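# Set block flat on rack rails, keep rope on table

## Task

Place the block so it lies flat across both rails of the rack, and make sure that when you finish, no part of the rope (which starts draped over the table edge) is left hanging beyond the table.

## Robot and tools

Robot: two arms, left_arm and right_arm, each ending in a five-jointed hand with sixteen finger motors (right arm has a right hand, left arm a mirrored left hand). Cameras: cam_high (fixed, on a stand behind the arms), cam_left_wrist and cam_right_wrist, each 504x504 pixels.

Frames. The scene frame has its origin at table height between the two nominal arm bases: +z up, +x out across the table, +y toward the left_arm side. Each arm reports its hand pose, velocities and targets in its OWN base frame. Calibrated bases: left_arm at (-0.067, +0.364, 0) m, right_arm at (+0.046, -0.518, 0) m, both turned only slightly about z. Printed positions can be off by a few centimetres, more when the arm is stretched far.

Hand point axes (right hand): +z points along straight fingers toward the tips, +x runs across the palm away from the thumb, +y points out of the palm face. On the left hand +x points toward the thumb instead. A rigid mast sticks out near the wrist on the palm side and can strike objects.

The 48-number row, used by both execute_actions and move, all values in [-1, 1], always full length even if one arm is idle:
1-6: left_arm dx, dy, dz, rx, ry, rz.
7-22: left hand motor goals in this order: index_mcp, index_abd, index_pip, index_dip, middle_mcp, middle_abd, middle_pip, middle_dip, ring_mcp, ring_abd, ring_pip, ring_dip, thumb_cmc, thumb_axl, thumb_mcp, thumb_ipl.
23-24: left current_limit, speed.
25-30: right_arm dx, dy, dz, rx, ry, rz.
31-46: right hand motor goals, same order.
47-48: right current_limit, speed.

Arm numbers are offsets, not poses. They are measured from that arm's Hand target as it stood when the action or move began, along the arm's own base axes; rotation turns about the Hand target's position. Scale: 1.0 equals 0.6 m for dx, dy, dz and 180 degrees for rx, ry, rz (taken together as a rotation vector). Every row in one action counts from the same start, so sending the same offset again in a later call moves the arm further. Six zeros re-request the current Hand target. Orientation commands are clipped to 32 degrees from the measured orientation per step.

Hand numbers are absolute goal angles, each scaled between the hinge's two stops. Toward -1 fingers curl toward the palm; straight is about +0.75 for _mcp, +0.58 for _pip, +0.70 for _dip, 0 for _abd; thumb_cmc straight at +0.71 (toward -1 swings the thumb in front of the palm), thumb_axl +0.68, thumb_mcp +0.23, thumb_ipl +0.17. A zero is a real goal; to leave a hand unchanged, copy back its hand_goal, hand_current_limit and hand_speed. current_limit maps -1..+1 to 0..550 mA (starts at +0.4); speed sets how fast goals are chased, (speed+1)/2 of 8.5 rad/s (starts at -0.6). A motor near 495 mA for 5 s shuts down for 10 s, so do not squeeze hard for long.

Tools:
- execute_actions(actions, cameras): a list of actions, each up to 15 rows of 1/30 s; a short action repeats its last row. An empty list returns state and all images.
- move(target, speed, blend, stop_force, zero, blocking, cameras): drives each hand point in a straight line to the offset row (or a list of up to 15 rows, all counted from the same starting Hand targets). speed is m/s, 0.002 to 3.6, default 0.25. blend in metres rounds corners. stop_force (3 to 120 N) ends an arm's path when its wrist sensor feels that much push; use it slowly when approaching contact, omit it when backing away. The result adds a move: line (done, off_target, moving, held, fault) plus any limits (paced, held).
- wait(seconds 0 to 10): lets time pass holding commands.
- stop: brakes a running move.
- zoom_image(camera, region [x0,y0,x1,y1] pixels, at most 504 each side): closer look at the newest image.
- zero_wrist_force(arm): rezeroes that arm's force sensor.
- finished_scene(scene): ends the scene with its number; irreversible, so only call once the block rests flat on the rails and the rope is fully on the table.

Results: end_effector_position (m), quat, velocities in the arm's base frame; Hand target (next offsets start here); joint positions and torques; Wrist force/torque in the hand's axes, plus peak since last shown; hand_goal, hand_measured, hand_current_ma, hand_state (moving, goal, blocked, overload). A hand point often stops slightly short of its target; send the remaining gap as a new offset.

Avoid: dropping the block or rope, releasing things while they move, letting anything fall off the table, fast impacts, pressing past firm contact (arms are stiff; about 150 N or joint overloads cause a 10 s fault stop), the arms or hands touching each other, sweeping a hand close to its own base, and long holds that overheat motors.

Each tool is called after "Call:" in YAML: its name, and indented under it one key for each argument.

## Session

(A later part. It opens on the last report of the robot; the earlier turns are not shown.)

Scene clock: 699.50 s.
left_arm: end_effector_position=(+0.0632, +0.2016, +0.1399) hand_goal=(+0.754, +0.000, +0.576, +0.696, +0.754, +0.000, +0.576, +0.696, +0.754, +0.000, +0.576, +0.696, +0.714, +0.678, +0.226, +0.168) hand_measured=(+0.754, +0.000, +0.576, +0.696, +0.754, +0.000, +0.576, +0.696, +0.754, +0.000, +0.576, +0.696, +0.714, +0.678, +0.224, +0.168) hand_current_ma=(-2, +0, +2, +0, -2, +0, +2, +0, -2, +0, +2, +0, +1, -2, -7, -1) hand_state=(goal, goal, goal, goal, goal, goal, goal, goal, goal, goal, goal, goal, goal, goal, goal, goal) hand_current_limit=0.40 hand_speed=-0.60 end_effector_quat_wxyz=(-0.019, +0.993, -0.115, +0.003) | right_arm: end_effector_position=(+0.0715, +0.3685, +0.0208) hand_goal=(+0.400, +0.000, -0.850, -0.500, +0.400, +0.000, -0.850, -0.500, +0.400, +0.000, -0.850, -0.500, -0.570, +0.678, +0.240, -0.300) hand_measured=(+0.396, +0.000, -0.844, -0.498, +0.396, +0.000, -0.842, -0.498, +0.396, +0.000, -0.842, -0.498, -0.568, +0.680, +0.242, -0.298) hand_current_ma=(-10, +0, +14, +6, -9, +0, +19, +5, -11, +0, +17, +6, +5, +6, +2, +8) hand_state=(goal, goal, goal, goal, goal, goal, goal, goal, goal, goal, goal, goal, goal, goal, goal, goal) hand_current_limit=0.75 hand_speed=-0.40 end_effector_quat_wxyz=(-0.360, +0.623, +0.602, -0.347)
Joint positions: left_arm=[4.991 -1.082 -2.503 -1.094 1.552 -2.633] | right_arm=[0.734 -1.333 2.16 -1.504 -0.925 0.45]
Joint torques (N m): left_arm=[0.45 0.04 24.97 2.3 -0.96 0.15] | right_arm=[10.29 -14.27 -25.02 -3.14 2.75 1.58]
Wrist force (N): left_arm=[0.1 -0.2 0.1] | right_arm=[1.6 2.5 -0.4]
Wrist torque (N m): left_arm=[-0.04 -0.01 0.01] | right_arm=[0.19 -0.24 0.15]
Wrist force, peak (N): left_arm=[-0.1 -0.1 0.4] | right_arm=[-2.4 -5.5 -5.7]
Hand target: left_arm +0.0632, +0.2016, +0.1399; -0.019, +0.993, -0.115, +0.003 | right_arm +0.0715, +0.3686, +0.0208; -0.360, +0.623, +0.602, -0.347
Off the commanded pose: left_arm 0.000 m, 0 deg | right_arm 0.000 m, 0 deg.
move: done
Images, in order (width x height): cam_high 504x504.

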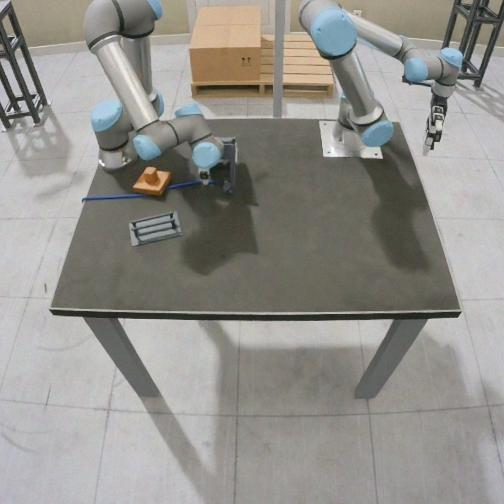

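Call:
move:
  target:
    - [0,0,0,0,0,0,0.754,0,0.576,0.696,0.754,0,0.576,0.696,0.754,0,0.576,0.696,0.714,0.678,0.226,0.168,0.4,-0.6,0,0,0.03,0,0,0,0.4,0,-0.85,-0.5,0.4,0,-0.85,-0.5,0.4,0,-0.85,-0.5,-0.571,0.677,0.24,-0.3,0.75,-0.4]
    - [0,0,0,0,0,0,0.754,0,0.576,0.696,0.754,0,0.576,0.696,0.754,0,0.576,0.696,0.714,0.678,0.226,0.168,0.4,-0.6,0.0195,-0.1175,0.022,0,0,0,0.4,0,-0.85,-0.5,0.4,0,-0.85,-0.5,0.4,0,-0.85,-0.5,-0.571,0.677,0.24,-0.3,0.75,-0.4]
  speed: 0.15

Call:
move:
  target: [0,0,0,0,0,0,0.754,0,0.576,0.696,0.754,0,0.576,0.696,0.754,0,0.576,0.696,0.714,0.678,0.226,0.168,0.4,-0.6,0,0,-0.035,0,0,0,0.4,0,-0.85,-0.5,0.4,0,-0.85,-0.5,0.4,0,-0.85,-0.5,-0.571,0.677,0.24,-0.3,0.75,-0.4]
  speed: 0.01
  stop_force: 5
  cameras: ["cam_high"]

Call:
zoom_image:
  camera: "cam_high"
  region: [160, 150, 220, 210]

Scene clock: 739.47 s.
left_arm: end_effector_position=(+0.0632, +0.2016, +0.1399) hand_goal=(+0.754, +0.000, +0.576, +0.696, +0.754, +0.000, +0.576, +0.696, +0.754, +0.000, +0.576, +0.696, +0.714, +0.678, +0.226, +0.168) hand_measured=(+0.754, +0.000, +0.576, +0.696, +0.754, +0.000, +0.576, +0.696, +0.754, +0.000, +0.576, +0.696, +0.714, +0.678, +0.224, +0.168) hand_current_ma=(-2, +0, +2, +0, -2, +0, +2, +0, -2, +0, +2, +0, +1, -2, -7, -1) hand_state=(goal, goal, goal, goal, goal, goal, goal, goal, goal, goal, goal, goal, goal, goal, goal, goal) hand_current_limit=0.40 hand_speed=-0.60 end_effector_quat_wxyz=(-0.019, +0.993, -0.115, +0.003) | right_arm: end_effector_position=(+0.0832, +0.2982, +0.0340) hand_goal=(+0.400, +0.000, -0.850, -0.500, +0.400, +0.000, -0.850, -0.500, +0.400, +0.000, -0.850, -0.500, -0.570, +0.678, +0.240, -0.300) hand_measured=(+0.396, +0.000, -0.844, -0.498, +0.396, +0.000, -0.842, -0.498, +0.396, +0.000, -0.842, -0.498, -0.568, +0.680, +0.240, -0.298) hand_current_ma=(-10, +0, +14, +6, -9, +0, +19, +5, -11, +0, +17, +6, +3, +6, +1, +8) hand_state=(goal, goal, goal, goal, goal, goal, goal, goal, goal, goal, goal, goal, goal, goal, goal, goal) hand_current_limit=0.75 hand_speed=-0.40 end_effector_quat_wxyz=(-0.360, +0.623, +0.602, -0.347)
Joint positions: left_arm=[4.991 -1.082 -2.503 -1.094 1.552 -2.633] | right_arm=[0.577 -1.47 2.27 -1.415 -1.05 0.337]
Joint torques (N m): left_arm=[0.75 0.26 25.62 2.33 -0.91 -0.02] | right_arm=[-10.03 -28.84 -2.23 2.33 -1.36 -1.76]
Wrist force (N): left_arm=[0.1 -0.1 0.2] | right_arm=[1.5 2.7 -0.2]
Wrist torque (N m): left_arm=[-0.03 -0.01 0.01] | right_arm=[0.19 -0.23 0.32]
Wrist force, peak (N): left_arm=[0.2 -0.2 0.3] | right_arm=[2.7 2.1 -0.3]
Hand target: left_arm +0.0632, +0.2016, +0.1399; -0.019, +0.993, -0.115, +0.003 | right_arm +0.0832, +0.2981, +0.0340; -0.360, +0.623, +0.602, -0.347
Off the commanded pose: left_arm 0.000 m, 0 deg | right_arm 0.000 m, 0 deg.
move: done

Scene clock: 742.43 s.
left_arm: end_effector_position=(+0.0632, +0.2016, +0.1399) hand_goal=(+0.754, +0.000, +0.576, +0.696, +0.754, +0.000, +0.576, +0.696, +0.754, +0.000, +0.576, +0.696, +0.714, +0.678, +0.226, +0.168) hand_measured=(+0.754, +0.000, +0.576, +0.696, +0.754, +0.000, +0.576, +0.696, +0.754, +0.000, +0.576, +0.696, +0.714, +0.678, +0.224, +0.168) hand_current_ma=(-2, +0, +2, +0, -2, +0, +2, +0, -2, +0, +2, +0, +1, -2, -7, -1) hand_state=(goal, goal, goal, goal, goal, goal, goal, goal, goal, goal, goal, goal, goal, goal, goal, goal) hand_current_limit=0.40 hand_speed=-0.60 end_effector_quat_wxyz=(-0.019, +0.993, -0.115, +0.003) | right_arm: end_effector_position=(+0.0832, +0.2981, +0.0167) hand_goal=(+0.400, +0.000, -0.850, -0.500, +0.400, +0.000, -0.850, -0.500, +0.400, +0.000, -0.850, -0.500, -0.570, +0.678, +0.240, -0.300) hand_measured=(+0.396, +0.000, -0.844, -0.498, +0.396, +0.000, -0.842, -0.498, +0.396, +0.000, -0.842, -0.498, -0.568, +0.680, +0.246, -0.306) hand_current_ma=(-10, +0, +14, +6, -9, +0, +19, +5, -11, +0, +17, +6, +3, +5, +17, -19) hand_state=(goal, goal, goal, goal, goal, goal, goal, goal, goal, goal, goal, goal, goal, goal, goal, goal) hand_current_limit=0.75 hand_speed=-0.40 end_effector_quat_wxyz=(-0.360, +0.623, +0.602, -0.347)
Joint positions: left_arm=[4.991 -1.082 -2.503 -1.094 1.552 -2.633] | right_arm=[0.577 -1.431 2.288 -1.472 -1.051 0.337]
Joint torques (N m): left_arm=[0.47 0.4 25.7 2.33 -0.97 0.08] | right_arm=[-9.02 -26.94 -24.93 2.51 -1.5 -1.73]
Wrist force (N): left_arm=[0.1 -0.2 0.2] | right_arm=[1.4 1.2 -1.0]
Wrist torque (N m): left_arm=[-0.05 0.00 0.00] | right_arm=[0.06 -0.23 0.34]
Wrist force, peak (N): left_arm=[0.0 -0.2 0.5] | right_arm=[1.3 -3.7 -3.6]
Hand target: left_arm +0.0632, +0.2016, +0.1399; -0.019, +0.993, -0.115, +0.003 | right_arm +0.0832, +0.2981, +0.0167; -0.360, +0.623, +0.602, -0.347 (not the last commanded pose)
Off the commanded pose: left_arm 0.000 m, 0 deg | right_arm 0.004 m, 0 deg.
move: contact (right_arm)
Images, in order (width x height): cam_high 504x504.

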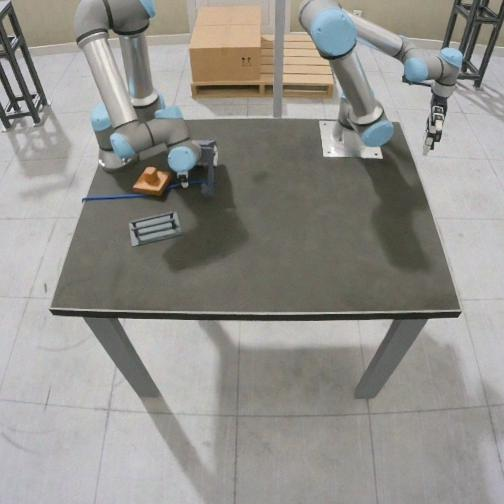

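Scaled by 8.400.

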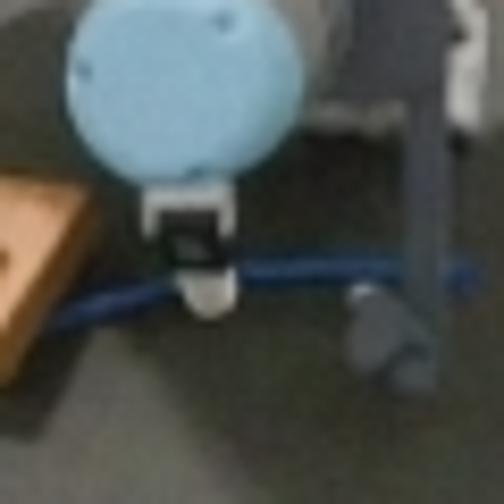

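Call:
move:
  target:
    - [0,0,0,0,0,0,0.754,0,0.576,0.696,0.754,0,0.576,0.696,0.754,0,0.576,0.696,0.714,0.678,0.226,0.168,0.4,-0.6,0,0,0.03,0,0,0,0.4,0,-0.85,-0.5,0.4,0,-0.85,-0.5,0.4,0,-0.85,-0.5,-0.571,0.677,0.24,-0.3,0.75,-0.4]
    - [0,0,0,0,0,0,0.754,0,0.576,0.696,0.754,0,0.576,0.696,0.754,0,0.576,0.696,0.714,0.678,0.226,0.168,0.4,-0.6,-0.0265,0,0.025,0,0,0,0.4,0,-0.85,-0.5,0.4,0,-0.85,-0.5,0.4,0,-0.85,-0.5,-0.571,0.677,0.24,-0.3,0.75,-0.4]
  speed: 0.15

Call:
move:
  target: [0,0,0,0,0,0,0.754,0,0.576,0.696,0.754,0,0.576,0.696,0.754,0,0.576,0.696,0.714,0.678,0.226,0.168,0.4,-0.6,0,0,-0.035,0,0,0,0.4,0,-0.85,-0.5,0.4,0,-0.85,-0.5,0.4,0,-0.85,-0.5,-0.571,0.677,0.24,-0.3,0.75,-0.4]
  speed: 0.01
  stop_force: 4
  cameras: ["cam_high"]

Call:
zoom_image:
  camera: "cam_high"
  region: [160, 150, 220, 210]

Scene clock: 770.03 s.
left_arm: end_effector_position=(+0.0632, +0.2016, +0.1399) hand_goal=(+0.754, +0.000, +0.576, +0.696, +0.754, +0.000, +0.576, +0.696, +0.754, +0.000, +0.576, +0.696, +0.714, +0.678, +0.226, +0.168) hand_measured=(+0.754, +0.000, +0.576, +0.696, +0.754, +0.000, +0.576, +0.696, +0.754, +0.000, +0.576, +0.696, +0.714, +0.678, +0.224, +0.168) hand_current_ma=(-2, +0, +2, +0, -2, +0, +2, +0, -2, +0, +2, +0, +1, -2, -7, -1) hand_state=(goal, goal, goal, goal, goal, goal, goal, goal, goal, goal, goal, goal, goal, goal, goal, goal) hand_current_limit=0.40 hand_speed=-0.60 end_effector_quat_wxyz=(-0.019, +0.993, -0.115, +0.003) | right_arm: end_effector_position=(+0.0675, +0.2981, +0.0318) hand_goal=(+0.400, +0.000, -0.850, -0.500, +0.400, +0.000, -0.850, -0.500, +0.400, +0.000, -0.850, -0.500, -0.570, +0.678, +0.240, -0.300) hand_measured=(+0.396, +0.000, -0.844, -0.498, +0.396, +0.000, -0.842, -0.498, +0.396, +0.000, -0.842, -0.498, -0.568, +0.680, +0.240, -0.302) hand_current_ma=(-10, +0, +14, +6, -9, +0, +19, +5, -11, +0, +17, +6, +3, +5, +1, -5) hand_state=(goal, goal, goal, goal, goal, goal, goal, goal, goal, goal, goal, goal, goal, goal, goal, goal) hand_current_limit=0.75 hand_speed=-0.40 end_effector_quat_wxyz=(-0.360, +0.623, +0.602, -0.347)
Joint positions: left_arm=[4.991 -1.082 -2.503 -1.094 1.552 -2.633] | right_arm=[0.601 -1.487 2.299 -1.435 -1.031 0.353]
Joint torques (N m): left_arm=[0.27 0.09 25.75 2.22 -0.9 0.11] | right_arm=[9.44 -25.3 -2.33 -2.92 2.7 1.79]
Wrist force (N): left_arm=[0.1 0.1 0.3] | right_arm=[1.5 2.4 -0.3]
Wrist torque (N m): left_arm=[-0.02 0.00 0.00] | right_arm=[0.15 -0.23 0.15]
Wrist force, peak (N): left_arm=[-0.1 -0.2 0.4] | right_arm=[1.8 2.9 -1.1]
Hand target: left_arm +0.0632, +0.2016, +0.1399; -0.019, +0.993, -0.115, +0.003 | right_arm +0.0673, +0.2981, +0.0317; -0.360, +0.623, +0.602, -0.347
Off the commanded pose: left_arm 0.000 m, 0 deg | right_arm 0.000 m, 0 deg.
move: done

Scene clock: 772.03 s.
left_arm: end_effector_position=(+0.0632, +0.2016, +0.1399) hand_goal=(+0.754, +0.000, +0.576, +0.696, +0.754, +0.000, +0.576, +0.696, +0.754, +0.000, +0.576, +0.696, +0.714, +0.678, +0.226, +0.168) hand_measured=(+0.754, +0.000, +0.576, +0.696, +0.754, +0.000, +0.576, +0.696, +0.754, +0.000, +0.576, +0.696, +0.714, +0.678, +0.224, +0.168) hand_current_ma=(-2, +0, +2, +0, -2, +0, +2, +0, -2, +0, +2, +0, +1, -2, -7, -1) hand_state=(goal, goal, goal, goal, goal, goal, goal, goal, goal, goal, goal, goal, goal, goal, goal, goal) hand_current_limit=0.40 hand_speed=-0.60 end_effector_quat_wxyz=(-0.019, +0.993, -0.115, +0.003) | right_arm: end_effector_position=(+0.0673, +0.2981, +0.0235) hand_goal=(+0.400, +0.000, -0.850, -0.500, +0.400, +0.000, -0.850, -0.500, +0.400, +0.000, -0.850, -0.500, -0.570, +0.678, +0.240, -0.300) hand_measured=(+0.396, +0.000, -0.844, -0.498, +0.396, +0.000, -0.842, -0.498, +0.396, +0.000, -0.842, -0.498, -0.568, +0.680, +0.244, -0.308) hand_current_ma=(-10, +0, +14, +6, -9, +0, +19, +5, -11, +0, +17, +6, +3, +5, +9, -27) hand_state=(goal, goal, goal, goal, goal, goal, goal, goal, goal, goal, goal, goal, goal, goal, goal, goal) hand_current_limit=0.75 hand_speed=-0.40 end_effector_quat_wxyz=(-0.360, +0.623, +0.602, -0.347)
Joint positions: left_arm=[4.991 -1.082 -2.503 -1.094 1.552 -2.633] | right_arm=[0.601 -1.468 2.309 -1.463 -1.031 0.353]
Joint torques (N m): left_arm=[0.68 0.2 25.63 2.34 -0.99 0.08] | right_arm=[8.51 -26.22 -23.38 2.2 2.15 1.18]
Wrist force (N): left_arm=[-0.1 0.0 0.3] | right_arm=[2.0 -1.0 -1.2]
Wrist torque (N m): left_arm=[-0.02 0.02 -0.01] | right_arm=[-0.20 -0.28 0.21]
Wrist force, peak (N): left_arm=[0.1 -0.2 0.4] | right_arm=[1.1 -4.0 -3.2]
Hand target: left_arm +0.0632, +0.2016, +0.1399; -0.019, +0.993, -0.115, +0.003 | right_arm +0.0673, +0.2981, +0.0235; -0.360, +0.623, +0.602, -0.347 (not the last commanded pose)
Off the commanded pose: left_arm 0.000 m, 0 deg | right_arm 0.013 m, 0 deg.
move: contact (right_arm)
Images, in order (width x height): cam_high 504x504.

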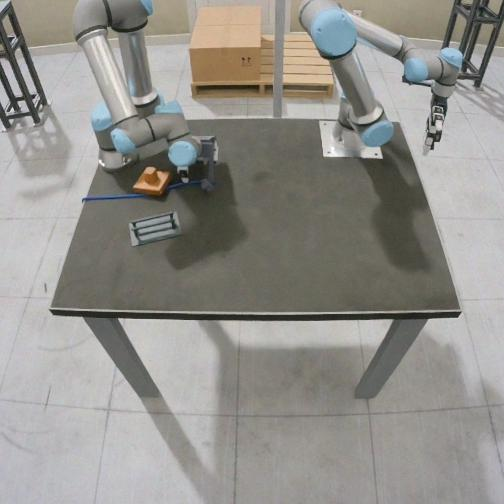

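Scaled by 8.400.

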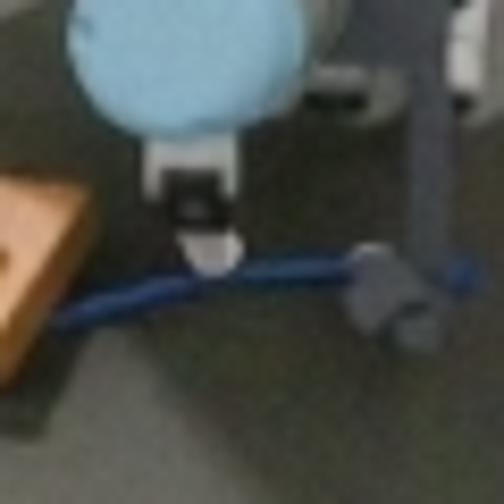

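Call:
move:
  target:
    - [0,0,0,0,0,0,0.754,0,0.576,0.696,0.754,0,0.576,0.696,0.754,0,0.576,0.696,0.714,0.678,0.226,0.168,0.4,-0.6,0,0,-0.004,0,0,0,0.4,0,-0.85,-0.5,0.4,0,-0.85,-0.5,0.4,0,-0.85,-0.5,-0.571,0.677,0.24,-0.3,0.75,-0.4]
    - [0,0,0,0,0,0,0.754,0,0.576,0.696,0.754,0,0.576,0.696,0.754,0,0.576,0.696,0.714,0.678,0.226,0.168,0.4,-0.6,-0.038,0.1287,-0.004,0,0,0,0.4,0,-0.85,-0.5,0.4,0,-0.85,-0.5,0.4,0,-0.85,-0.5,-0.571,0.677,0.24,-0.3,0.75,-0.4]
  speed: 0.04
  cameras: ["cam_high"]

Call:
zoom_image:
  camera: "cam_high"
  region: [75, 120, 235, 280]

Scene clock: 791.73 s.
left_arm: end_effector_position=(+0.0632, +0.2016, +0.1399) hand_goal=(+0.754, +0.000, +0.576, +0.696, +0.754, +0.000, +0.576, +0.696, +0.754, +0.000, +0.576, +0.696, +0.714, +0.678, +0.226, +0.168) hand_measured=(+0.754, +0.000, +0.576, +0.696, +0.754, +0.000, +0.576, +0.696, +0.754, +0.000, +0.576, +0.696, +0.714, +0.678, +0.224, +0.168) hand_current_ma=(-2, +0, +2, +0, -2, +0, +2, +0, -2, +0, +2, +0, +1, -2, -7, -1) hand_state=(goal, goal, goal, goal, goal, goal, goal, goal, goal, goal, goal, goal, goal, goal, goal, goal) hand_current_limit=0.40 hand_speed=-0.60 end_effector_quat_wxyz=(-0.019, +0.993, -0.115, +0.003) | right_arm: end_effector_position=(+0.0446, +0.3752, +0.0211) hand_goal=(+0.400, +0.000, -0.850, -0.500, +0.400, +0.000, -0.850, -0.500, +0.400, +0.000, -0.850, -0.500, -0.570, +0.678, +0.240, -0.300) hand_measured=(+0.396, +0.000, -0.844, -0.498, +0.396, +0.000, -0.842, -0.498, +0.396, +0.000, -0.842, -0.498, -0.568, +0.680, +0.240, -0.302) hand_current_ma=(-10, +0, +14, +6, -9, +0, +19, +5, -11, +0, +17, +6, +4, +6, +2, -5) hand_state=(goal, goal, goal, goal, goal, goal, goal, goal, goal, goal, goal, goal, goal, goal, goal, goal) hand_current_limit=0.75 hand_speed=-0.40 end_effector_quat_wxyz=(-0.360, +0.623, +0.602, -0.347)
Joint positions: left_arm=[4.991 -1.082 -2.503 -1.094 1.552 -2.633] | right_arm=[0.789 -1.349 2.187 -1.543 -0.882 0.495]
Joint torques (N m): left_arm=[0.72 -0.33 25.28 2.22 -1.14 0.1] | right_arm=[10.45 -14.11 -26.48 -3.33 2.95 1.57]
Wrist force (N): left_arm=[0.1 0.0 0.1] | right_arm=[1.7 2.3 -0.2]
Wrist torque (N m): left_arm=[0.00 -0.01 0.01] | right_arm=[0.15 -0.25 0.16]
Wrist force, peak (N): left_arm=[-0.1 -0.2 0.4] | right_arm=[0.6 -14.1 -7.5]
Hand target: left_arm +0.0632, +0.2016, +0.1399; -0.019, +0.993, -0.115, +0.003 | right_arm +0.0445, +0.3753, +0.0211; -0.360, +0.623, +0.602, -0.347
Off the commanded pose: left_arm 0.000 m, 0 deg | right_arm 0.000 m, 0 deg.
move: done
Images, in order (width x height): cam_high 504x504.

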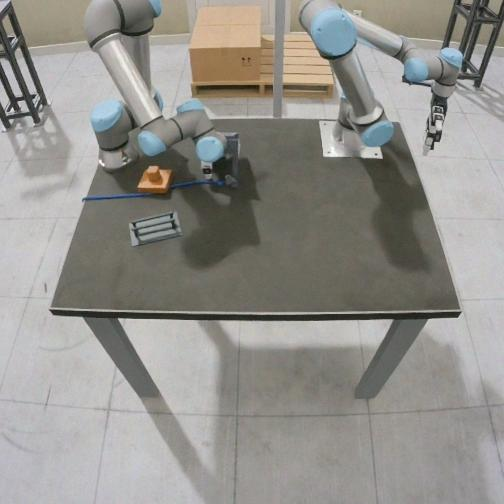

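Scaled by 3.150.

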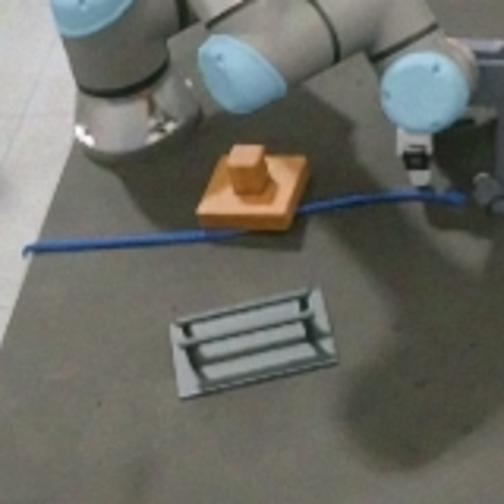

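Call:
zoom_image:
  camera: "cam_high"
  region: [185, 150, 245, 210]

Scaled by 8.400.

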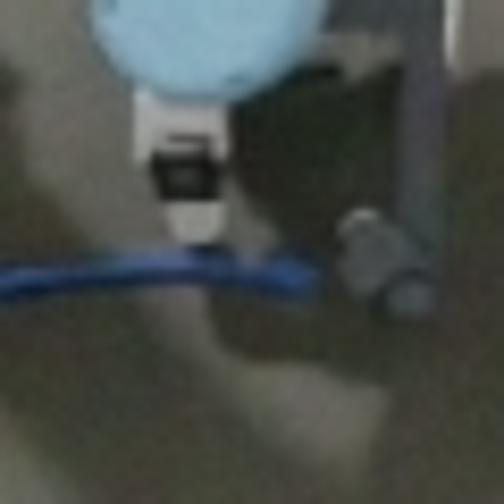

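Call:
move:
  target: [0,0,0,0,0,0,0.754,0,0.576,0.696,0.754,0,0.576,0.696,0.754,0,0.576,0.696,0.714,0.678,0.226,0.168,0.4,-0.6,0.03,0.1,0.23,0,0,0,0.25,-0.1,-0.3,0.188,0.25,0.1,-0.3,0.188,-0.204,0,-0.75,-0.4,-0.656,0.678,0.282,0.168,0.6,-0.5]
  speed: 0.2
  cameras: ["cam_high"]

Call:
zoom_image:
  camera: "cam_high"
  region: [125, 150, 185, 210]

Scene clock: 863.83 s.
left_arm: end_effector_position=(+0.0632, +0.2016, +0.1399) hand_goal=(+0.754, +0.000, +0.576, +0.696, +0.754, +0.000, +0.576, +0.696, +0.754, +0.000, +0.576, +0.696, +0.714, +0.678, +0.226, +0.168) hand_measured=(+0.754, +0.000, +0.576, +0.696, +0.754, +0.000, +0.576, +0.696, +0.754, +0.000, +0.576, +0.696, +0.714, +0.678, +0.224, +0.168) hand_current_ma=(-2, +0, +2, +0, -2, +0, +2, +0, -2, +0, +2, +0, +1, -2, -7, -1) hand_state=(goal, goal, goal, goal, goal, goal, goal, goal, goal, goal, goal, goal, goal, goal, goal, goal) hand_current_limit=0.40 hand_speed=-0.60 end_effector_quat_wxyz=(-0.019, +0.993, -0.115, +0.003) | right_arm: end_effector_position=(+0.0625, +0.4353, +0.1591) hand_goal=(+0.250, -0.100, -0.300, +0.188, +0.250, +0.100, -0.300, +0.188, -0.204, +0.000, -0.750, -0.400, -0.656, +0.678, +0.282, +0.168) hand_measured=(+0.250, -0.096, -0.302, +0.186, +0.250, +0.096, -0.302, +0.186, -0.198, +0.000, -0.750, -0.402, -0.654, +0.680, +0.276, +0.164) hand_current_ma=(+0, +6, -2, -4, +0, -7, -2, -4, +18, +0, +0, -5, +6, +6, -21, -10) hand_state=(goal, goal, goal, goal, goal, goal, goal, goal, goal, goal, goal, goal, goal, goal, goal, goal) hand_current_limit=0.60 hand_speed=-0.50 end_effector_quat_wxyz=(-0.360, +0.623, +0.602, -0.347)
Joint positions: left_arm=[4.991 -1.082 -2.503 -1.094 1.552 -2.633] | right_arm=[0.851 -1.428 1.853 -1.166 -0.836 0.549]
Joint torques (N m): left_arm=[0.62 0.09 25.63 2.33 -1.09 0.13] | right_arm=[9.3 -15.83 -29.25 1.62 2.93 -1.63]
Wrist force (N): left_arm=[0.3 0.1 0.1] | right_arm=[1.7 2.3 -0.5]
Wrist torque (N m): left_arm=[0.00 -0.03 0.02] | right_arm=[0.21 -0.25 0.30]
Wrist force, peak (N): left_arm=[0.5 -0.2 0.2] | right_arm=[1.5 3.5 0.5]
Hand target: left_arm +0.0632, +0.2016, +0.1399; -0.019, +0.993, -0.115, +0.003 | right_arm +0.0625, +0.4353, +0.1591; -0.360, +0.623, +0.602, -0.347
Off the commanded pose: left_arm 0.000 m, 0 deg | right_arm 0.000 m, 0 deg.
move: done
Images, in order (width x height): cam_high 504x504.

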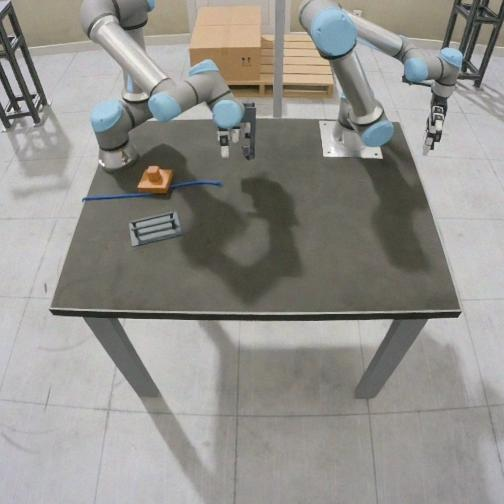

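Scaled by 8.400.

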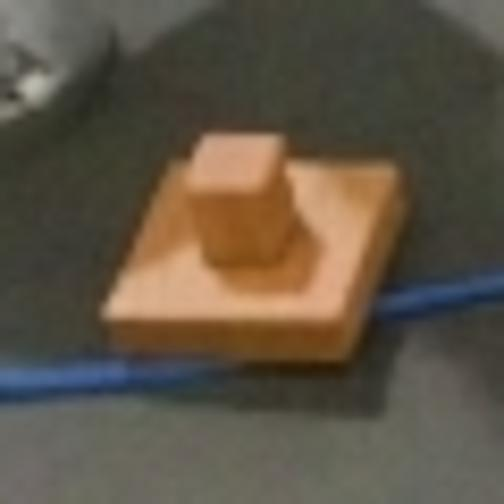

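Call:
move:
  target:
    - [0,0,0,0,0,0,0.754,0,0.576,0.696,0.754,0,0.576,0.696,0.754,0,0.576,0.696,0.714,0.678,0.226,0.168,0.4,-0.6,0.3125,-0.1422,0.1,-0.0384,0.0404,0.5011,0.25,-0.1,-0.3,0.188,0.25,0.1,-0.3,0.188,-0.204,0,-0.75,-0.4,-0.656,0.678,0.282,0.168,0.6,-0.6]
    - [0,0,0,0,0,0,0.754,0,0.576,0.696,0.754,0,0.576,0.696,0.754,0,0.576,0.696,0.714,0.678,0.226,0.168,0.4,-0.6,0.1415,-0.5352,0.018,-0.0384,0.0404,0.5011,0.25,-0.1,-0.3,0.188,0.25,0.1,-0.3,0.188,-0.204,0,-0.75,-0.4,-0.656,0.678,0.282,0.168,0.6,-0.6]
  speed: [0.4,0.25]
  blend: [0.02,0]
  cameras: ["cam_high"]

Call:
zoom_image:
  camera: "cam_high"
  region: [110, 120, 190, 200]

Scene clock: 929.70 s.
left_arm: end_effector_position=(+0.0632, +0.2016, +0.1399) hand_goal=(+0.754, +0.000, +0.576, +0.696, +0.754, +0.000, +0.576, +0.696, +0.754, +0.000, +0.576, +0.696, +0.714, +0.678, +0.226, +0.168) hand_measured=(+0.754, +0.000, +0.576, +0.696, +0.754, +0.000, +0.576, +0.696, +0.754, +0.000, +0.576, +0.696, +0.714, +0.678, +0.224, +0.168) hand_current_ma=(-2, +0, +2, +0, -2, +0, +2, +0, -2, +0, +2, +0, +1, -2, -7, -1) hand_state=(goal, goal, goal, goal, goal, goal, goal, goal, goal, goal, goal, goal, goal, goal, goal, goal) hand_current_limit=0.40 hand_speed=-0.60 end_effector_quat_wxyz=(-0.019, +0.993, -0.115, +0.003) | right_arm: end_effector_position=(+0.1474, +0.1142, +0.1699) hand_goal=(+0.250, -0.100, -0.300, +0.188, +0.250, +0.100, -0.300, +0.188, -0.204, +0.000, -0.750, -0.400, -0.656, +0.678, +0.282, +0.168) hand_measured=(+0.248, -0.096, -0.302, +0.186, +0.248, +0.096, -0.302, +0.186, -0.200, +0.000, -0.750, -0.402, -0.654, +0.680, +0.276, +0.164) hand_current_ma=(-3, +6, -2, -4, -3, -6, -2, -4, +11, +0, +0, -5, +5, +6, -17, -9) hand_state=(goal, goal, goal, goal, goal, goal, goal, goal, goal, goal, goal, goal, goal, goal, goal, goal) hand_current_limit=0.60 hand_speed=-0.60 end_effector_quat_wxyz=(-0.007, +0.012, +0.824, -0.567)
Joint positions: left_arm=[4.991 -1.082 -2.503 -1.094 1.552 -2.633] | right_arm=[0.74 -1.837 2.24 -0.908 -2.308 -0.355]
Joint torques (N m): left_arm=[0.48 0.14 25.61 2.24 -1.17 0.09] | right_arm=[-9.51 -15.66 -6.8 -2.59 -2.41 -1.86]
Wrist force (N): left_arm=[0.3 -0.1 0.1] | right_arm=[1.7 2.4 -0.5]
Wrist torque (N m): left_arm=[-0.03 -0.02 0.02] | right_arm=[0.16 -0.26 0.32]
Wrist force, peak (N): left_arm=[0.0 0.1 0.5] | right_arm=[2.4 2.8 -0.6]
Hand target: left_arm +0.0632, +0.2016, +0.1399; -0.019, +0.993, -0.115, +0.003 | right_arm +0.1474, +0.1142, +0.1699; -0.007, +0.012, +0.824, -0.566
Off the commanded pose: left_arm 0.000 m, 0 deg | right_arm 0.000 m, 0 deg.
move: done
Images, in order (width x height): cam_high 504x504.

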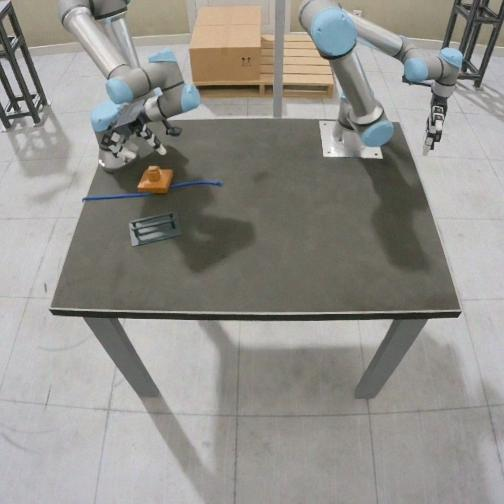

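Scaled by 6.300.

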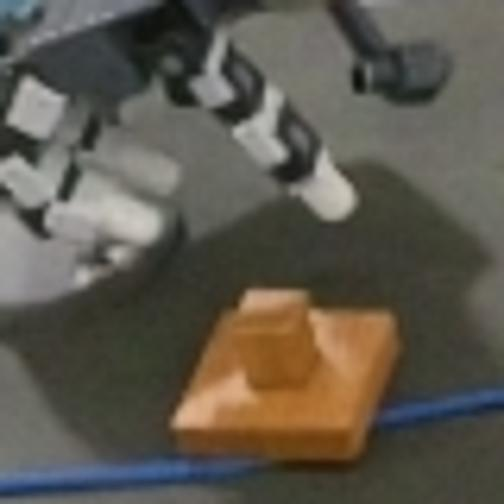

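Call:
move:
  target:
    - [0,0,0,0,0,0,0.754,0,0.576,0.696,0.754,0,0.576,0.696,0.754,0,0.576,0.696,0.714,0.678,0.226,0.168,0.4,-0.6,-0.0177,-0.0097,-0.06,0,0,0,0.25,-0.1,-0.3,0.188,0.25,0.1,-0.3,0.188,-0.204,0,-0.75,-0.4,-0.656,0.678,0.282,0.168,0.6,-0.6]
    - [0,0,0,0,0,0,0.754,0,0.576,0.696,0.754,0,0.576,0.696,0.754,0,0.576,0.696,0.714,0.678,0.226,0.168,0.4,-0.6,-0.0177,-0.0097,-0.1265,0,0,0,0.25,-0.1,-0.3,0.188,0.25,0.1,-0.3,0.188,-0.204,0,-0.75,-0.4,-0.656,0.678,0.282,0.168,0.6,-0.6]
  speed: [0.15,0.06]
  blend: [0.01,0]
  cameras: ["cam_high"]

Call:
zoom_image:
  camera: "cam_high"
  region: [110, 130, 190, 210]

Scene clock: 964.37 s.
left_arm: end_effector_position=(+0.0632, +0.2016, +0.1399) hand_goal=(+0.754, +0.000, +0.576, +0.696, +0.754, +0.000, +0.576, +0.696, +0.754, +0.000, +0.576, +0.696, +0.714, +0.678, +0.226, +0.168) hand_measured=(+0.754, +0.000, +0.576, +0.696, +0.754, +0.000, +0.576, +0.696, +0.754, +0.000, +0.576, +0.696, +0.714, +0.678, +0.224, +0.168) hand_current_ma=(-2, +0, +2, +0, -2, +0, +2, +0, -2, +0, +2, +0, +1, -2, -7, -1) hand_state=(goal, goal, goal, goal, goal, goal, goal, goal, goal, goal, goal, goal, goal, goal, goal, goal) hand_current_limit=0.40 hand_speed=-0.60 end_effector_quat_wxyz=(-0.019, +0.993, -0.115, +0.003) | right_arm: end_effector_position=(+0.1368, +0.1084, +0.0941) hand_goal=(+0.250, -0.100, -0.300, +0.188, +0.250, +0.100, -0.300, +0.188, -0.204, +0.000, -0.750, -0.400, -0.656, +0.678, +0.282, +0.168) hand_measured=(+0.248, -0.096, -0.302, +0.186, +0.248, +0.096, -0.302, +0.186, -0.200, +0.000, -0.750, -0.402, -0.654, +0.680, +0.276, +0.164) hand_current_ma=(-3, +6, -2, -4, -3, -6, -2, -4, +11, +0, +0, -5, +5, +6, -17, -9) hand_state=(goal, goal, goal, goal, goal, goal, goal, goal, goal, goal, goal, goal, goal, goal, goal, goal) hand_current_limit=0.60 hand_speed=-0.60 end_effector_quat_wxyz=(-0.007, +0.012, +0.824, -0.566)
Joint positions: left_arm=[4.991 -1.082 -2.503 -1.094 1.552 -2.633] | right_arm=[0.75 -1.743 2.396 -1.153 -2.3 -0.349]
Joint torques (N m): left_arm=[0.29 0.48 25.64 2.25 -1.18 0.11] | right_arm=[-9.46 0.9 -4.41 -2.95 -2.76 -1.71]
Wrist force (N): left_arm=[0.2 0.0 0.1] | right_arm=[2.2 2.7 -0.5]
Wrist torque (N m): left_arm=[-0.02 -0.01 0.01] | right_arm=[0.19 -0.31 0.24]
Wrist force, peak (N): left_arm=[-0.1 -0.1 0.4] | right_arm=[2.0 3.3 -0.3]
Hand target: left_arm +0.0632, +0.2016, +0.1399; -0.019, +0.993, -0.115, +0.003 | right_arm +0.1368, +0.1084, +0.0940; -0.007, +0.012, +0.824, -0.566
Off the commanded pose: left_arm 0.000 m, 0 deg | right_arm 0.000 m, 0 deg.
move: done
Images, in order (width x height): cam_high 504x504.

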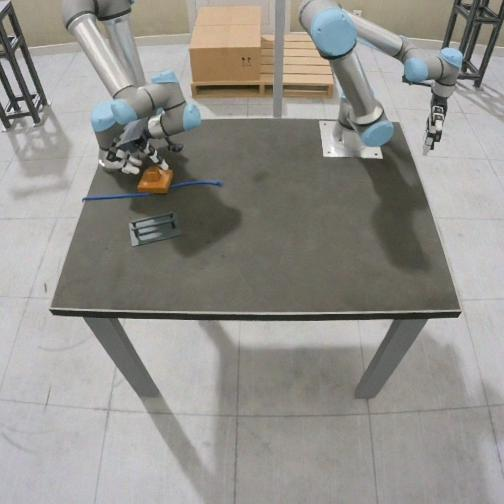

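Scaled by 6.300.

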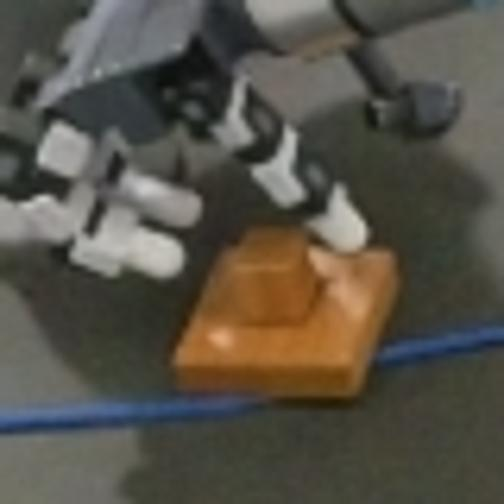

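Call:
move:
  target: [0,0,0,0,0,0,0.754,0,0.576,0.696,0.754,0,0.576,0.696,0.754,0,0.576,0.696,0.714,0.678,0.226,0.168,0.4,-0.6,-0.005,0,-0.0418,0,0,0,0.25,-0.1,-0.3,0.188,0.25,0.1,-0.3,0.188,-0.204,0,-0.75,-0.4,-0.656,0.678,0.282,0.168,0.6,-0.85]
  speed: 0.025
  stop_force: 5

Call:
move:
  target: [0,0,0,0,0,0,0.754,0,0.576,0.696,0.754,0,0.576,0.696,0.754,0,0.576,0.696,0.714,0.678,0.226,0.168,0.4,-0.6,0,0,0,0,0,0,-0.13,-0.1,-0.153,0.333,-0.13,0.1,-0.153,0.333,-0.204,0,-0.75,-0.4,-0.656,0.678,0.05,0.11,0.6,-0.85]
  speed: 0.05
  cameras: ["cam_high"]

Call:
zoom_image:
  camera: "cam_high"
  region: [110, 130, 190, 210]

Scene clock: 986.97 s.
left_arm: end_effector_position=(+0.0632, +0.2016, +0.1399) hand_goal=(+0.754, +0.000, +0.576, +0.696, +0.754, +0.000, +0.576, +0.696, +0.754, +0.000, +0.576, +0.696, +0.714, +0.678, +0.226, +0.168) hand_measured=(+0.754, +0.000, +0.576, +0.696, +0.754, +0.000, +0.576, +0.696, +0.754, +0.000, +0.576, +0.696, +0.714, +0.678, +0.224, +0.168) hand_current_ma=(-2, +0, +2, +0, -2, +0, +2, +0, -2, +0, +2, +0, +1, -2, -7, -1) hand_state=(goal, goal, goal, goal, goal, goal, goal, goal, goal, goal, goal, goal, goal, goal, goal, goal) hand_current_limit=0.40 hand_speed=-0.60 end_effector_quat_wxyz=(-0.019, +0.993, -0.115, +0.003) | right_arm: end_effector_position=(+0.1338, +0.1084, +0.0689) hand_goal=(+0.250, -0.100, -0.300, +0.188, +0.250, +0.100, -0.300, +0.188, -0.204, +0.000, -0.750, -0.400, -0.656, +0.678, +0.282, +0.168) hand_measured=(+0.248, -0.096, -0.302, +0.186, +0.248, +0.096, -0.302, +0.186, -0.200, +0.000, -0.750, -0.402, -0.654, +0.680, +0.276, +0.164) hand_current_ma=(-3, +6, -2, -4, -3, -6, -2, -4, +11, +0, +0, -5, +5, +6, -17, -9) hand_state=(goal, goal, goal, goal, goal, goal, goal, goal, goal, goal, goal, goal, goal, goal, goal, goal) hand_current_limit=0.60 hand_speed=-0.85 end_effector_quat_wxyz=(-0.007, +0.012, +0.824, -0.566)
Joint positions: left_arm=[4.991 -1.082 -2.503 -1.094 1.552 -2.633] | right_arm=[0.757 -1.689 2.436 -1.245 -2.293 -0.344]
Joint torques (N m): left_arm=[0.69 0.23 26.07 2.22 -1.17 0.03] | right_arm=[10.14 -0.64 -2.1 -2.7 1.56 1.64]
Wrist force (N): left_arm=[0.2 -0.1 0.2] | right_arm=[1.8 2.7 -0.3]
Wrist torque (N m): left_arm=[-0.03 -0.02 0.01] | right_arm=[0.18 -0.25 0.17]
Wrist force, peak (N): left_arm=[0.0 -0.2 0.5] | right_arm=[2.0 3.1 -0.4]
Hand target: left_arm +0.0632, +0.2016, +0.1399; -0.019, +0.993, -0.115, +0.003 | right_arm +0.1338, +0.1084, +0.0689; -0.007, +0.012, +0.824, -0.566
Off the commanded pose: left_arm 0.000 m, 0 deg | right_arm 0.000 m, 0 deg.
move: done

Scene clock: 987.93 s.
left_arm: end_effector_position=(+0.0632, +0.2016, +0.1399) hand_goal=(+0.754, +0.000, +0.576, +0.696, +0.754, +0.000, +0.576, +0.696, +0.754, +0.000, +0.576, +0.696, +0.714, +0.678, +0.226, +0.168) hand_measured=(+0.754, +0.000, +0.576, +0.696, +0.754, +0.000, +0.576, +0.696, +0.754, +0.000, +0.576, +0.696, +0.714, +0.678, +0.224, +0.168) hand_current_ma=(-2, +0, +2, +0, -2, +0, +2, +0, -2, +0, +2, +0, +1, -2, -7, -1) hand_state=(goal, goal, goal, goal, goal, goal, goal, goal, goal, goal, goal, goal, goal, goal, goal, goal) hand_current_limit=0.40 hand_speed=-0.60 end_effector_quat_wxyz=(-0.019, +0.993, -0.115, +0.003) | right_arm: end_effector_position=(+0.1338, +0.1084, +0.0689) hand_goal=(-0.130, -0.100, -0.152, +0.334, -0.130, +0.100, -0.152, +0.334, -0.204, +0.000, -0.750, -0.400, -0.656, +0.678, +0.050, +0.110) hand_measured=(-0.002, -0.096, -0.134, +0.338, -0.022, +0.090, -0.124, +0.340, -0.200, +0.000, -0.750, -0.402, -0.650, +0.680, +0.118, +0.132) hand_current_ma=(+440, +8, +54, +8, +440, -21, +88, +14, +11, +0, +0, -5, +13, +6, +337, +98) hand_state=(blocked, goal, goal, goal, blocked, goal, blocked, goal, goal, goal, goal, goal, goal, goal, blocked, blocked) hand_current_limit=0.60 hand_speed=-0.85 end_effector_quat_wxyz=(-0.007, +0.012, +0.824, -0.566)
Joint positions: left_arm=[4.991 -1.082 -2.503 -1.094 1.552 -2.633] | right_arm=[0.757 -1.689 2.436 -1.245 -2.293 -0.344]
Joint torques (N m): left_arm=[0.71 0.37 25.71 2.34 -1.19 0.1] | right_arm=[9.08 -0.04 -3.69 -1.46 1.29 1.4]
Wrist force (N): left_arm=[0.1 0.0 0.1] | right_arm=[1.1 -3.0 -0.4]
Wrist torque (N m): left_arm=[-0.01 -0.01 0.00] | right_arm=[-0.07 -0.23 0.14]
Wrist force, peak (N): left_arm=[-0.1 -0.1 0.4] | right_arm=[2.2 3.1 -0.9]
Hand target: left_arm +0.0632, +0.2016, +0.1399; -0.019, +0.993, -0.115, +0.003 | right_arm +0.1338, +0.1084, +0.0689; -0.007, +0.012, +0.824, -0.566
Off the commanded pose: left_arm 0.000 m, 0 deg | right_arm 0.000 m, 0 deg.
move: done
Images, in order (width x height): cam_high 504x504.

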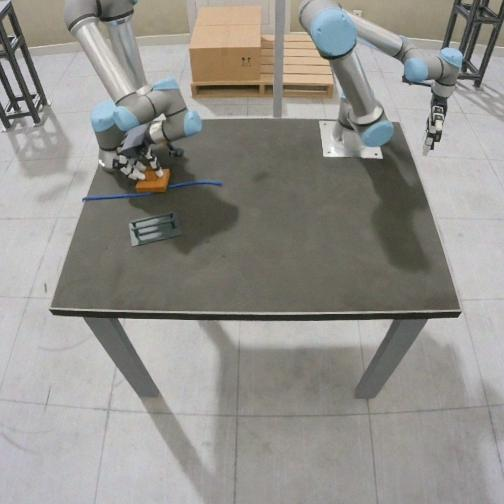

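Scaled by 6.300.

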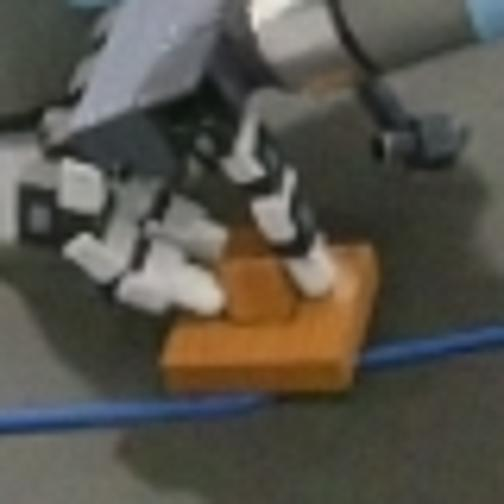

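Call:
move:
  target: [0,0,0,0,0,0,0.754,0,0.576,0.696,0.754,0,0.576,0.696,0.754,0,0.576,0.696,0.714,0.678,0.226,0.168,0.4,-0.6,0,0,0.1333,0,0,0,-0.13,-0.1,-0.153,0.333,-0.13,0.1,-0.153,0.333,-0.204,0,-0.75,-0.4,-0.656,0.678,0.05,0.11,0.62,-0.85]
  speed: 0.06
  cameras: ["cam_high"]

Call:
zoom_image:
  camera: "cam_high"
  region: [110, 120, 190, 200]

Scene clock: 1003.70 s.
left_arm: end_effector_position=(+0.0632, +0.2016, +0.1399) hand_goal=(+0.754, +0.000, +0.576, +0.696, +0.754, +0.000, +0.576, +0.696, +0.754, +0.000, +0.576, +0.696, +0.714, +0.678, +0.226, +0.168) hand_measured=(+0.754, +0.000, +0.576, +0.696, +0.754, +0.000, +0.576, +0.696, +0.754, +0.000, +0.576, +0.696, +0.714, +0.678, +0.224, +0.168) hand_current_ma=(-2, +0, +2, +0, -2, +0, +2, +0, -2, +0, +2, +0, +1, -2, -7, -1) hand_state=(goal, goal, goal, goal, goal, goal, goal, goal, goal, goal, goal, goal, goal, goal, goal, goal) hand_current_limit=0.40 hand_speed=-0.60 end_effector_quat_wxyz=(-0.019, +0.993, -0.115, +0.003) | right_arm: end_effector_position=(+0.1338, +0.1084, +0.1488) hand_goal=(-0.130, -0.100, -0.152, +0.334, -0.130, +0.100, -0.152, +0.334, -0.204, +0.000, -0.750, -0.400, -0.656, +0.678, +0.050, +0.110) hand_measured=(-0.026, -0.090, -0.120, +0.350, -0.042, +0.086, -0.116, +0.346, -0.200, +0.000, -0.750, -0.402, -0.650, +0.680, +0.118, +0.134) hand_current_ma=(+446, +23, +99, +44, +371, -34, +119, +33, +11, +0, +0, -5, +14, +6, +337, +107) hand_state=(blocked, goal, blocked, goal, blocked, goal, blocked, goal, goal, goal, goal, goal, goal, goal, blocked, blocked) hand_current_limit=0.62 hand_speed=-0.85 end_effector_quat_wxyz=(-0.007, +0.012, +0.824, -0.566)
Joint positions: left_arm=[4.991 -1.082 -2.503 -1.094 1.552 -2.633] | right_arm=[0.757 -1.842 2.301 -0.957 -2.293 -0.344]
Joint torques (N m): left_arm=[0.45 0.79 26.22 2.19 -1.29 0.09] | right_arm=[8.76 -15.54 -30.42 2.45 1.55 1.72]
Wrist force (N): left_arm=[0.0 0.0 0.2] | right_arm=[1.5 5.2 0.5]
Wrist torque (N m): left_arm=[-0.03 0.00 0.00] | right_arm=[0.40 -0.23 0.17]
Wrist force, peak (N): left_arm=[0.2 -0.1 0.4] | right_arm=[2.0 6.5 0.7]
Hand target: left_arm +0.0632, +0.2016, +0.1399; -0.019, +0.993, -0.115, +0.003 | right_arm +0.1338, +0.1084, +0.1489; -0.007, +0.012, +0.824, -0.566
Off the commanded pose: left_arm 0.000 m, 0 deg | right_arm 0.000 m, 0 deg.
move: done
Images, in order (width x height): cam_high 504x504.

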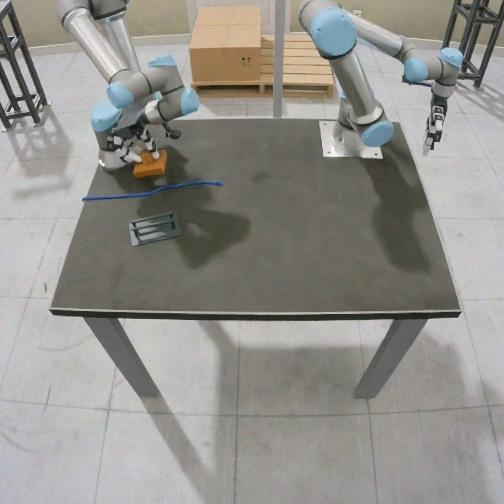

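Scaled by 6.300.

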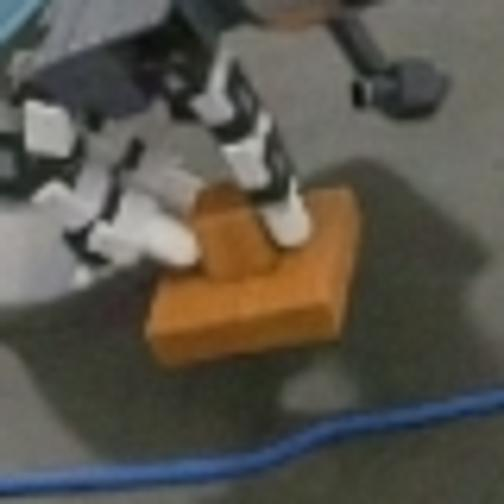

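Call:
zoom_image:
  camera: "cam_high"
  region: [120, 200, 190, 255]

Scaled by 7.200.

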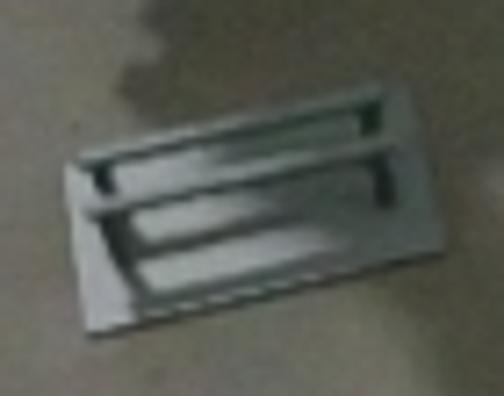

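Call:
move:
  target:
    - [0,0,0,0,0,0,0.754,0,0.576,0.696,0.754,0,0.576,0.696,0.754,0,0.576,0.696,0.714,0.678,0.226,0.168,0.4,-0.6,0.0257,0.0117,0.0518,-0.058,-0.007,0.0939,-0.13,-0.1,-0.153,0.333,-0.13,0.1,-0.153,0.333,-0.204,0,-0.75,-0.4,-0.656,0.678,0.05,0.11,0.62,-0.85]
    - [0,0,0,0,0,0,0.754,0,0.576,0.696,0.754,0,0.576,0.696,0.754,0,0.576,0.696,0.714,0.678,0.226,0.168,0.4,-0.6,0.3763,0.0618,0.0518,-0.058,-0.007,0.0939,-0.13,-0.1,-0.153,0.333,-0.13,0.1,-0.153,0.333,-0.204,0,-0.75,-0.4,-0.656,0.678,0.05,0.11,0.62,-0.85]
  speed: [0.1,0.15]
  cameras: ["cam_high"]

Call:
zoom_image:
  camera: "cam_high"
  region: [110, 175, 200, 265]

Scene clock: 1057.63 s.
left_arm: end_effector_position=(+0.0632, +0.2016, +0.1399) hand_goal=(+0.754, +0.000, +0.576, +0.696, +0.754, +0.000, +0.576, +0.696, +0.754, +0.000, +0.576, +0.696, +0.714, +0.678, +0.226, +0.168) hand_measured=(+0.754, +0.000, +0.576, +0.696, +0.754, +0.000, +0.576, +0.696, +0.754, +0.000, +0.576, +0.696, +0.714, +0.678, +0.224, +0.168) hand_current_ma=(-2, +0, +2, +0, -2, +0, +2, +0, -2, +0, +2, +0, +1, -2, -7, -1) hand_state=(goal, goal, goal, goal, goal, goal, goal, goal, goal, goal, goal, goal, goal, goal, goal, goal) hand_current_limit=0.40 hand_speed=-0.60 end_effector_quat_wxyz=(-0.019, +0.993, -0.115, +0.003) | right_arm: end_effector_position=(+0.3595, +0.1454, +0.1800) hand_goal=(-0.130, -0.100, -0.152, +0.334, -0.130, +0.100, -0.152, +0.334, -0.204, +0.000, -0.750, -0.400, -0.656, +0.678, +0.050, +0.110) hand_measured=(-0.032, -0.082, -0.120, +0.352, -0.080, +0.078, -0.116, +0.346, -0.202, +0.000, -0.750, -0.402, -0.650, +0.680, +0.118, +0.138) hand_current_ma=(+415, +42, +105, +50, +188, -55, +119, +35, +6, +0, +0, -5, +14, +7, +337, +122) hand_state=(blocked, goal, blocked, goal, blocked, blocked, blocked, goal, goal, goal, goal, goal, goal, goal, blocked, blocked) hand_current_limit=0.62 hand_speed=-0.85 end_effector_quat_wxyz=(+0.086, -0.103, +0.762, -0.634)
Joint positions: left_arm=[4.991 -1.082 -2.503 -1.094 1.552 -2.633] | right_arm=[0.576 -1.498 2.021 -1.073 -2.785 -0.52]
Joint torques (N m): left_arm=[0.42 0.05 26.49 2.28 -1.24 0.2] | right_arm=[-12.35 -12.36 -31.33 -3.56 -2.98 -1.55]
Wrist force (N): left_arm=[0.1 0.1 0.0] | right_arm=[1.6 5.6 -0.1]
Wrist torque (N m): left_arm=[0.00 -0.01 0.00] | right_arm=[0.38 -0.24 0.32]
Wrist force, peak (N): left_arm=[0.1 0.0 0.5] | right_arm=[3.0 5.7 0.0]
Hand target: left_arm +0.0632, +0.2016, +0.1399; -0.019, +0.993, -0.115, +0.003 | right_arm +0.3596, +0.1454, +0.1800; +0.086, -0.103, +0.762, -0.634
Off the commanded pose: left_arm 0.000 m, 0 deg | right_arm 0.000 m, 0 deg.
move: done
Images, in order (width x height): cam_high 504x504.

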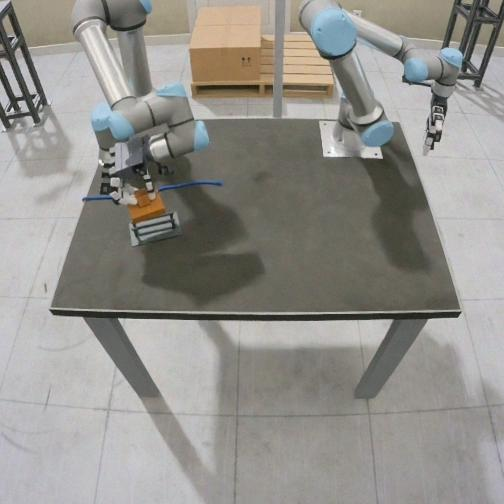

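Scaled by 5.600.

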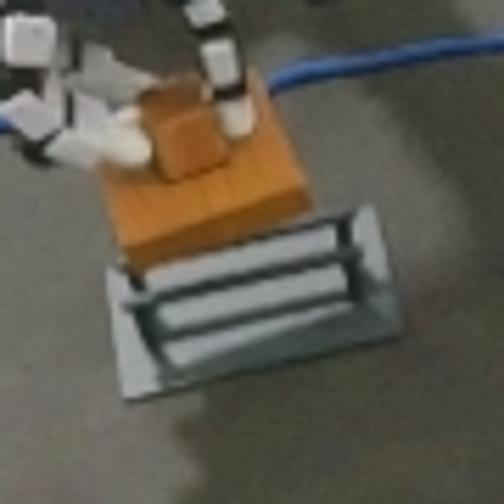

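Call:
move:
  target: [0,0,0,0,0,0,0.754,0,0.576,0.696,0.754,0,0.576,0.696,0.754,0,0.576,0.696,0.714,0.678,0.226,0.168,0.4,-0.6,0.0067,0.015,-0.0583,0,0,-0.03,-0.13,-0.1,-0.153,0.333,-0.13,0.1,-0.153,0.333,-0.204,0,-0.75,-0.4,-0.656,0.678,0.05,0.11,0.62,-0.85]
  speed: 0.06
  cameras: ["cam_high"]

Call:
zoom_image:
  camera: "cam_high"
  region: [110, 185, 190, 265]

Scene clock: 1078.53 s.
left_arm: end_effector_position=(+0.0632, +0.2016, +0.1399) hand_goal=(+0.754, +0.000, +0.576, +0.696, +0.754, +0.000, +0.576, +0.696, +0.754, +0.000, +0.576, +0.696, +0.714, +0.678, +0.226, +0.168) hand_measured=(+0.754, +0.000, +0.576, +0.696, +0.754, +0.000, +0.576, +0.696, +0.754, +0.000, +0.576, +0.696, +0.714, +0.678, +0.224, +0.168) hand_current_ma=(-2, +0, +2, +0, -2, +0, +2, +0, -2, +0, +2, +0, +1, -2, -7, -1) hand_state=(goal, goal, goal, goal, goal, goal, goal, goal, goal, goal, goal, goal, goal, goal, goal, goal) hand_current_limit=0.40 hand_speed=-0.60 end_effector_quat_wxyz=(-0.019, +0.993, -0.115, +0.003) | right_arm: end_effector_position=(+0.3636, +0.1544, +0.1451) hand_goal=(-0.130, -0.100, -0.152, +0.334, -0.130, +0.100, -0.152, +0.334, -0.204, +0.000, -0.750, -0.400, -0.656, +0.678, +0.050, +0.110) hand_measured=(-0.032, -0.082, -0.120, +0.352, -0.080, +0.078, -0.116, +0.346, -0.202, +0.000, -0.750, -0.402, -0.650, +0.680, +0.118, +0.138) hand_current_ma=(+415, +42, +105, +50, +188, -55, +119, +35, +6, +0, +0, -5, +14, +7, +337, +122) hand_state=(blocked, goal, blocked, goal, blocked, blocked, blocked, goal, goal, goal, goal, goal, goal, goal, blocked, blocked) hand_current_limit=0.62 hand_speed=-0.85 end_effector_quat_wxyz=(+0.056, -0.067, +0.766, -0.637)
Joint positions: left_arm=[4.991 -1.082 -2.503 -1.094 1.552 -2.633] | right_arm=[0.577 -1.376 1.968 -1.034 -2.701 -0.404]
Joint torques (N m): left_arm=[0.6 0.12 26.5 2.21 -1.27 0.13] | right_arm=[9.34 -15.6 -30.15 2.19 0.89 1.51]
Wrist force (N): left_arm=[-0.1 0.0 0.0] | right_arm=[1.3 5.3 0.0]
Wrist torque (N m): left_arm=[-0.01 0.02 -0.01] | right_arm=[0.34 -0.20 0.13]
Wrist force, peak (N): left_arm=[0.0 0.1 0.5] | right_arm=[1.8 5.9 -0.1]
Hand target: left_arm +0.0632, +0.2016, +0.1399; -0.019, +0.993, -0.115, +0.003 | right_arm +0.3636, +0.1544, +0.1450; +0.056, -0.067, +0.766, -0.637
Off the commanded pose: left_arm 0.000 m, 0 deg | right_arm 0.000 m, 0 deg.
move: done
Images, in order (width x height): cam_high 504x504.

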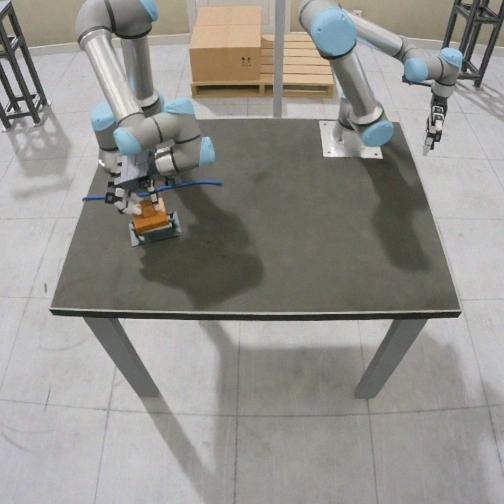

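Scaled by 6.300.

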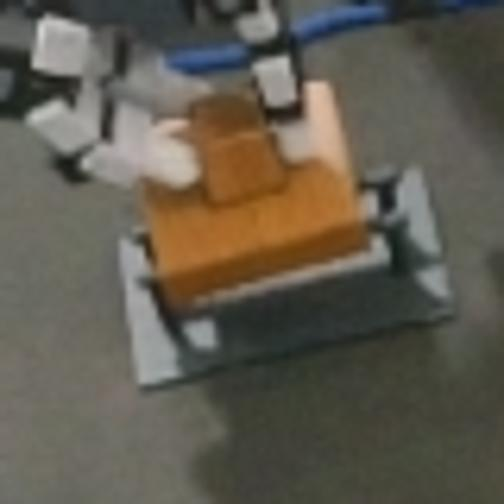

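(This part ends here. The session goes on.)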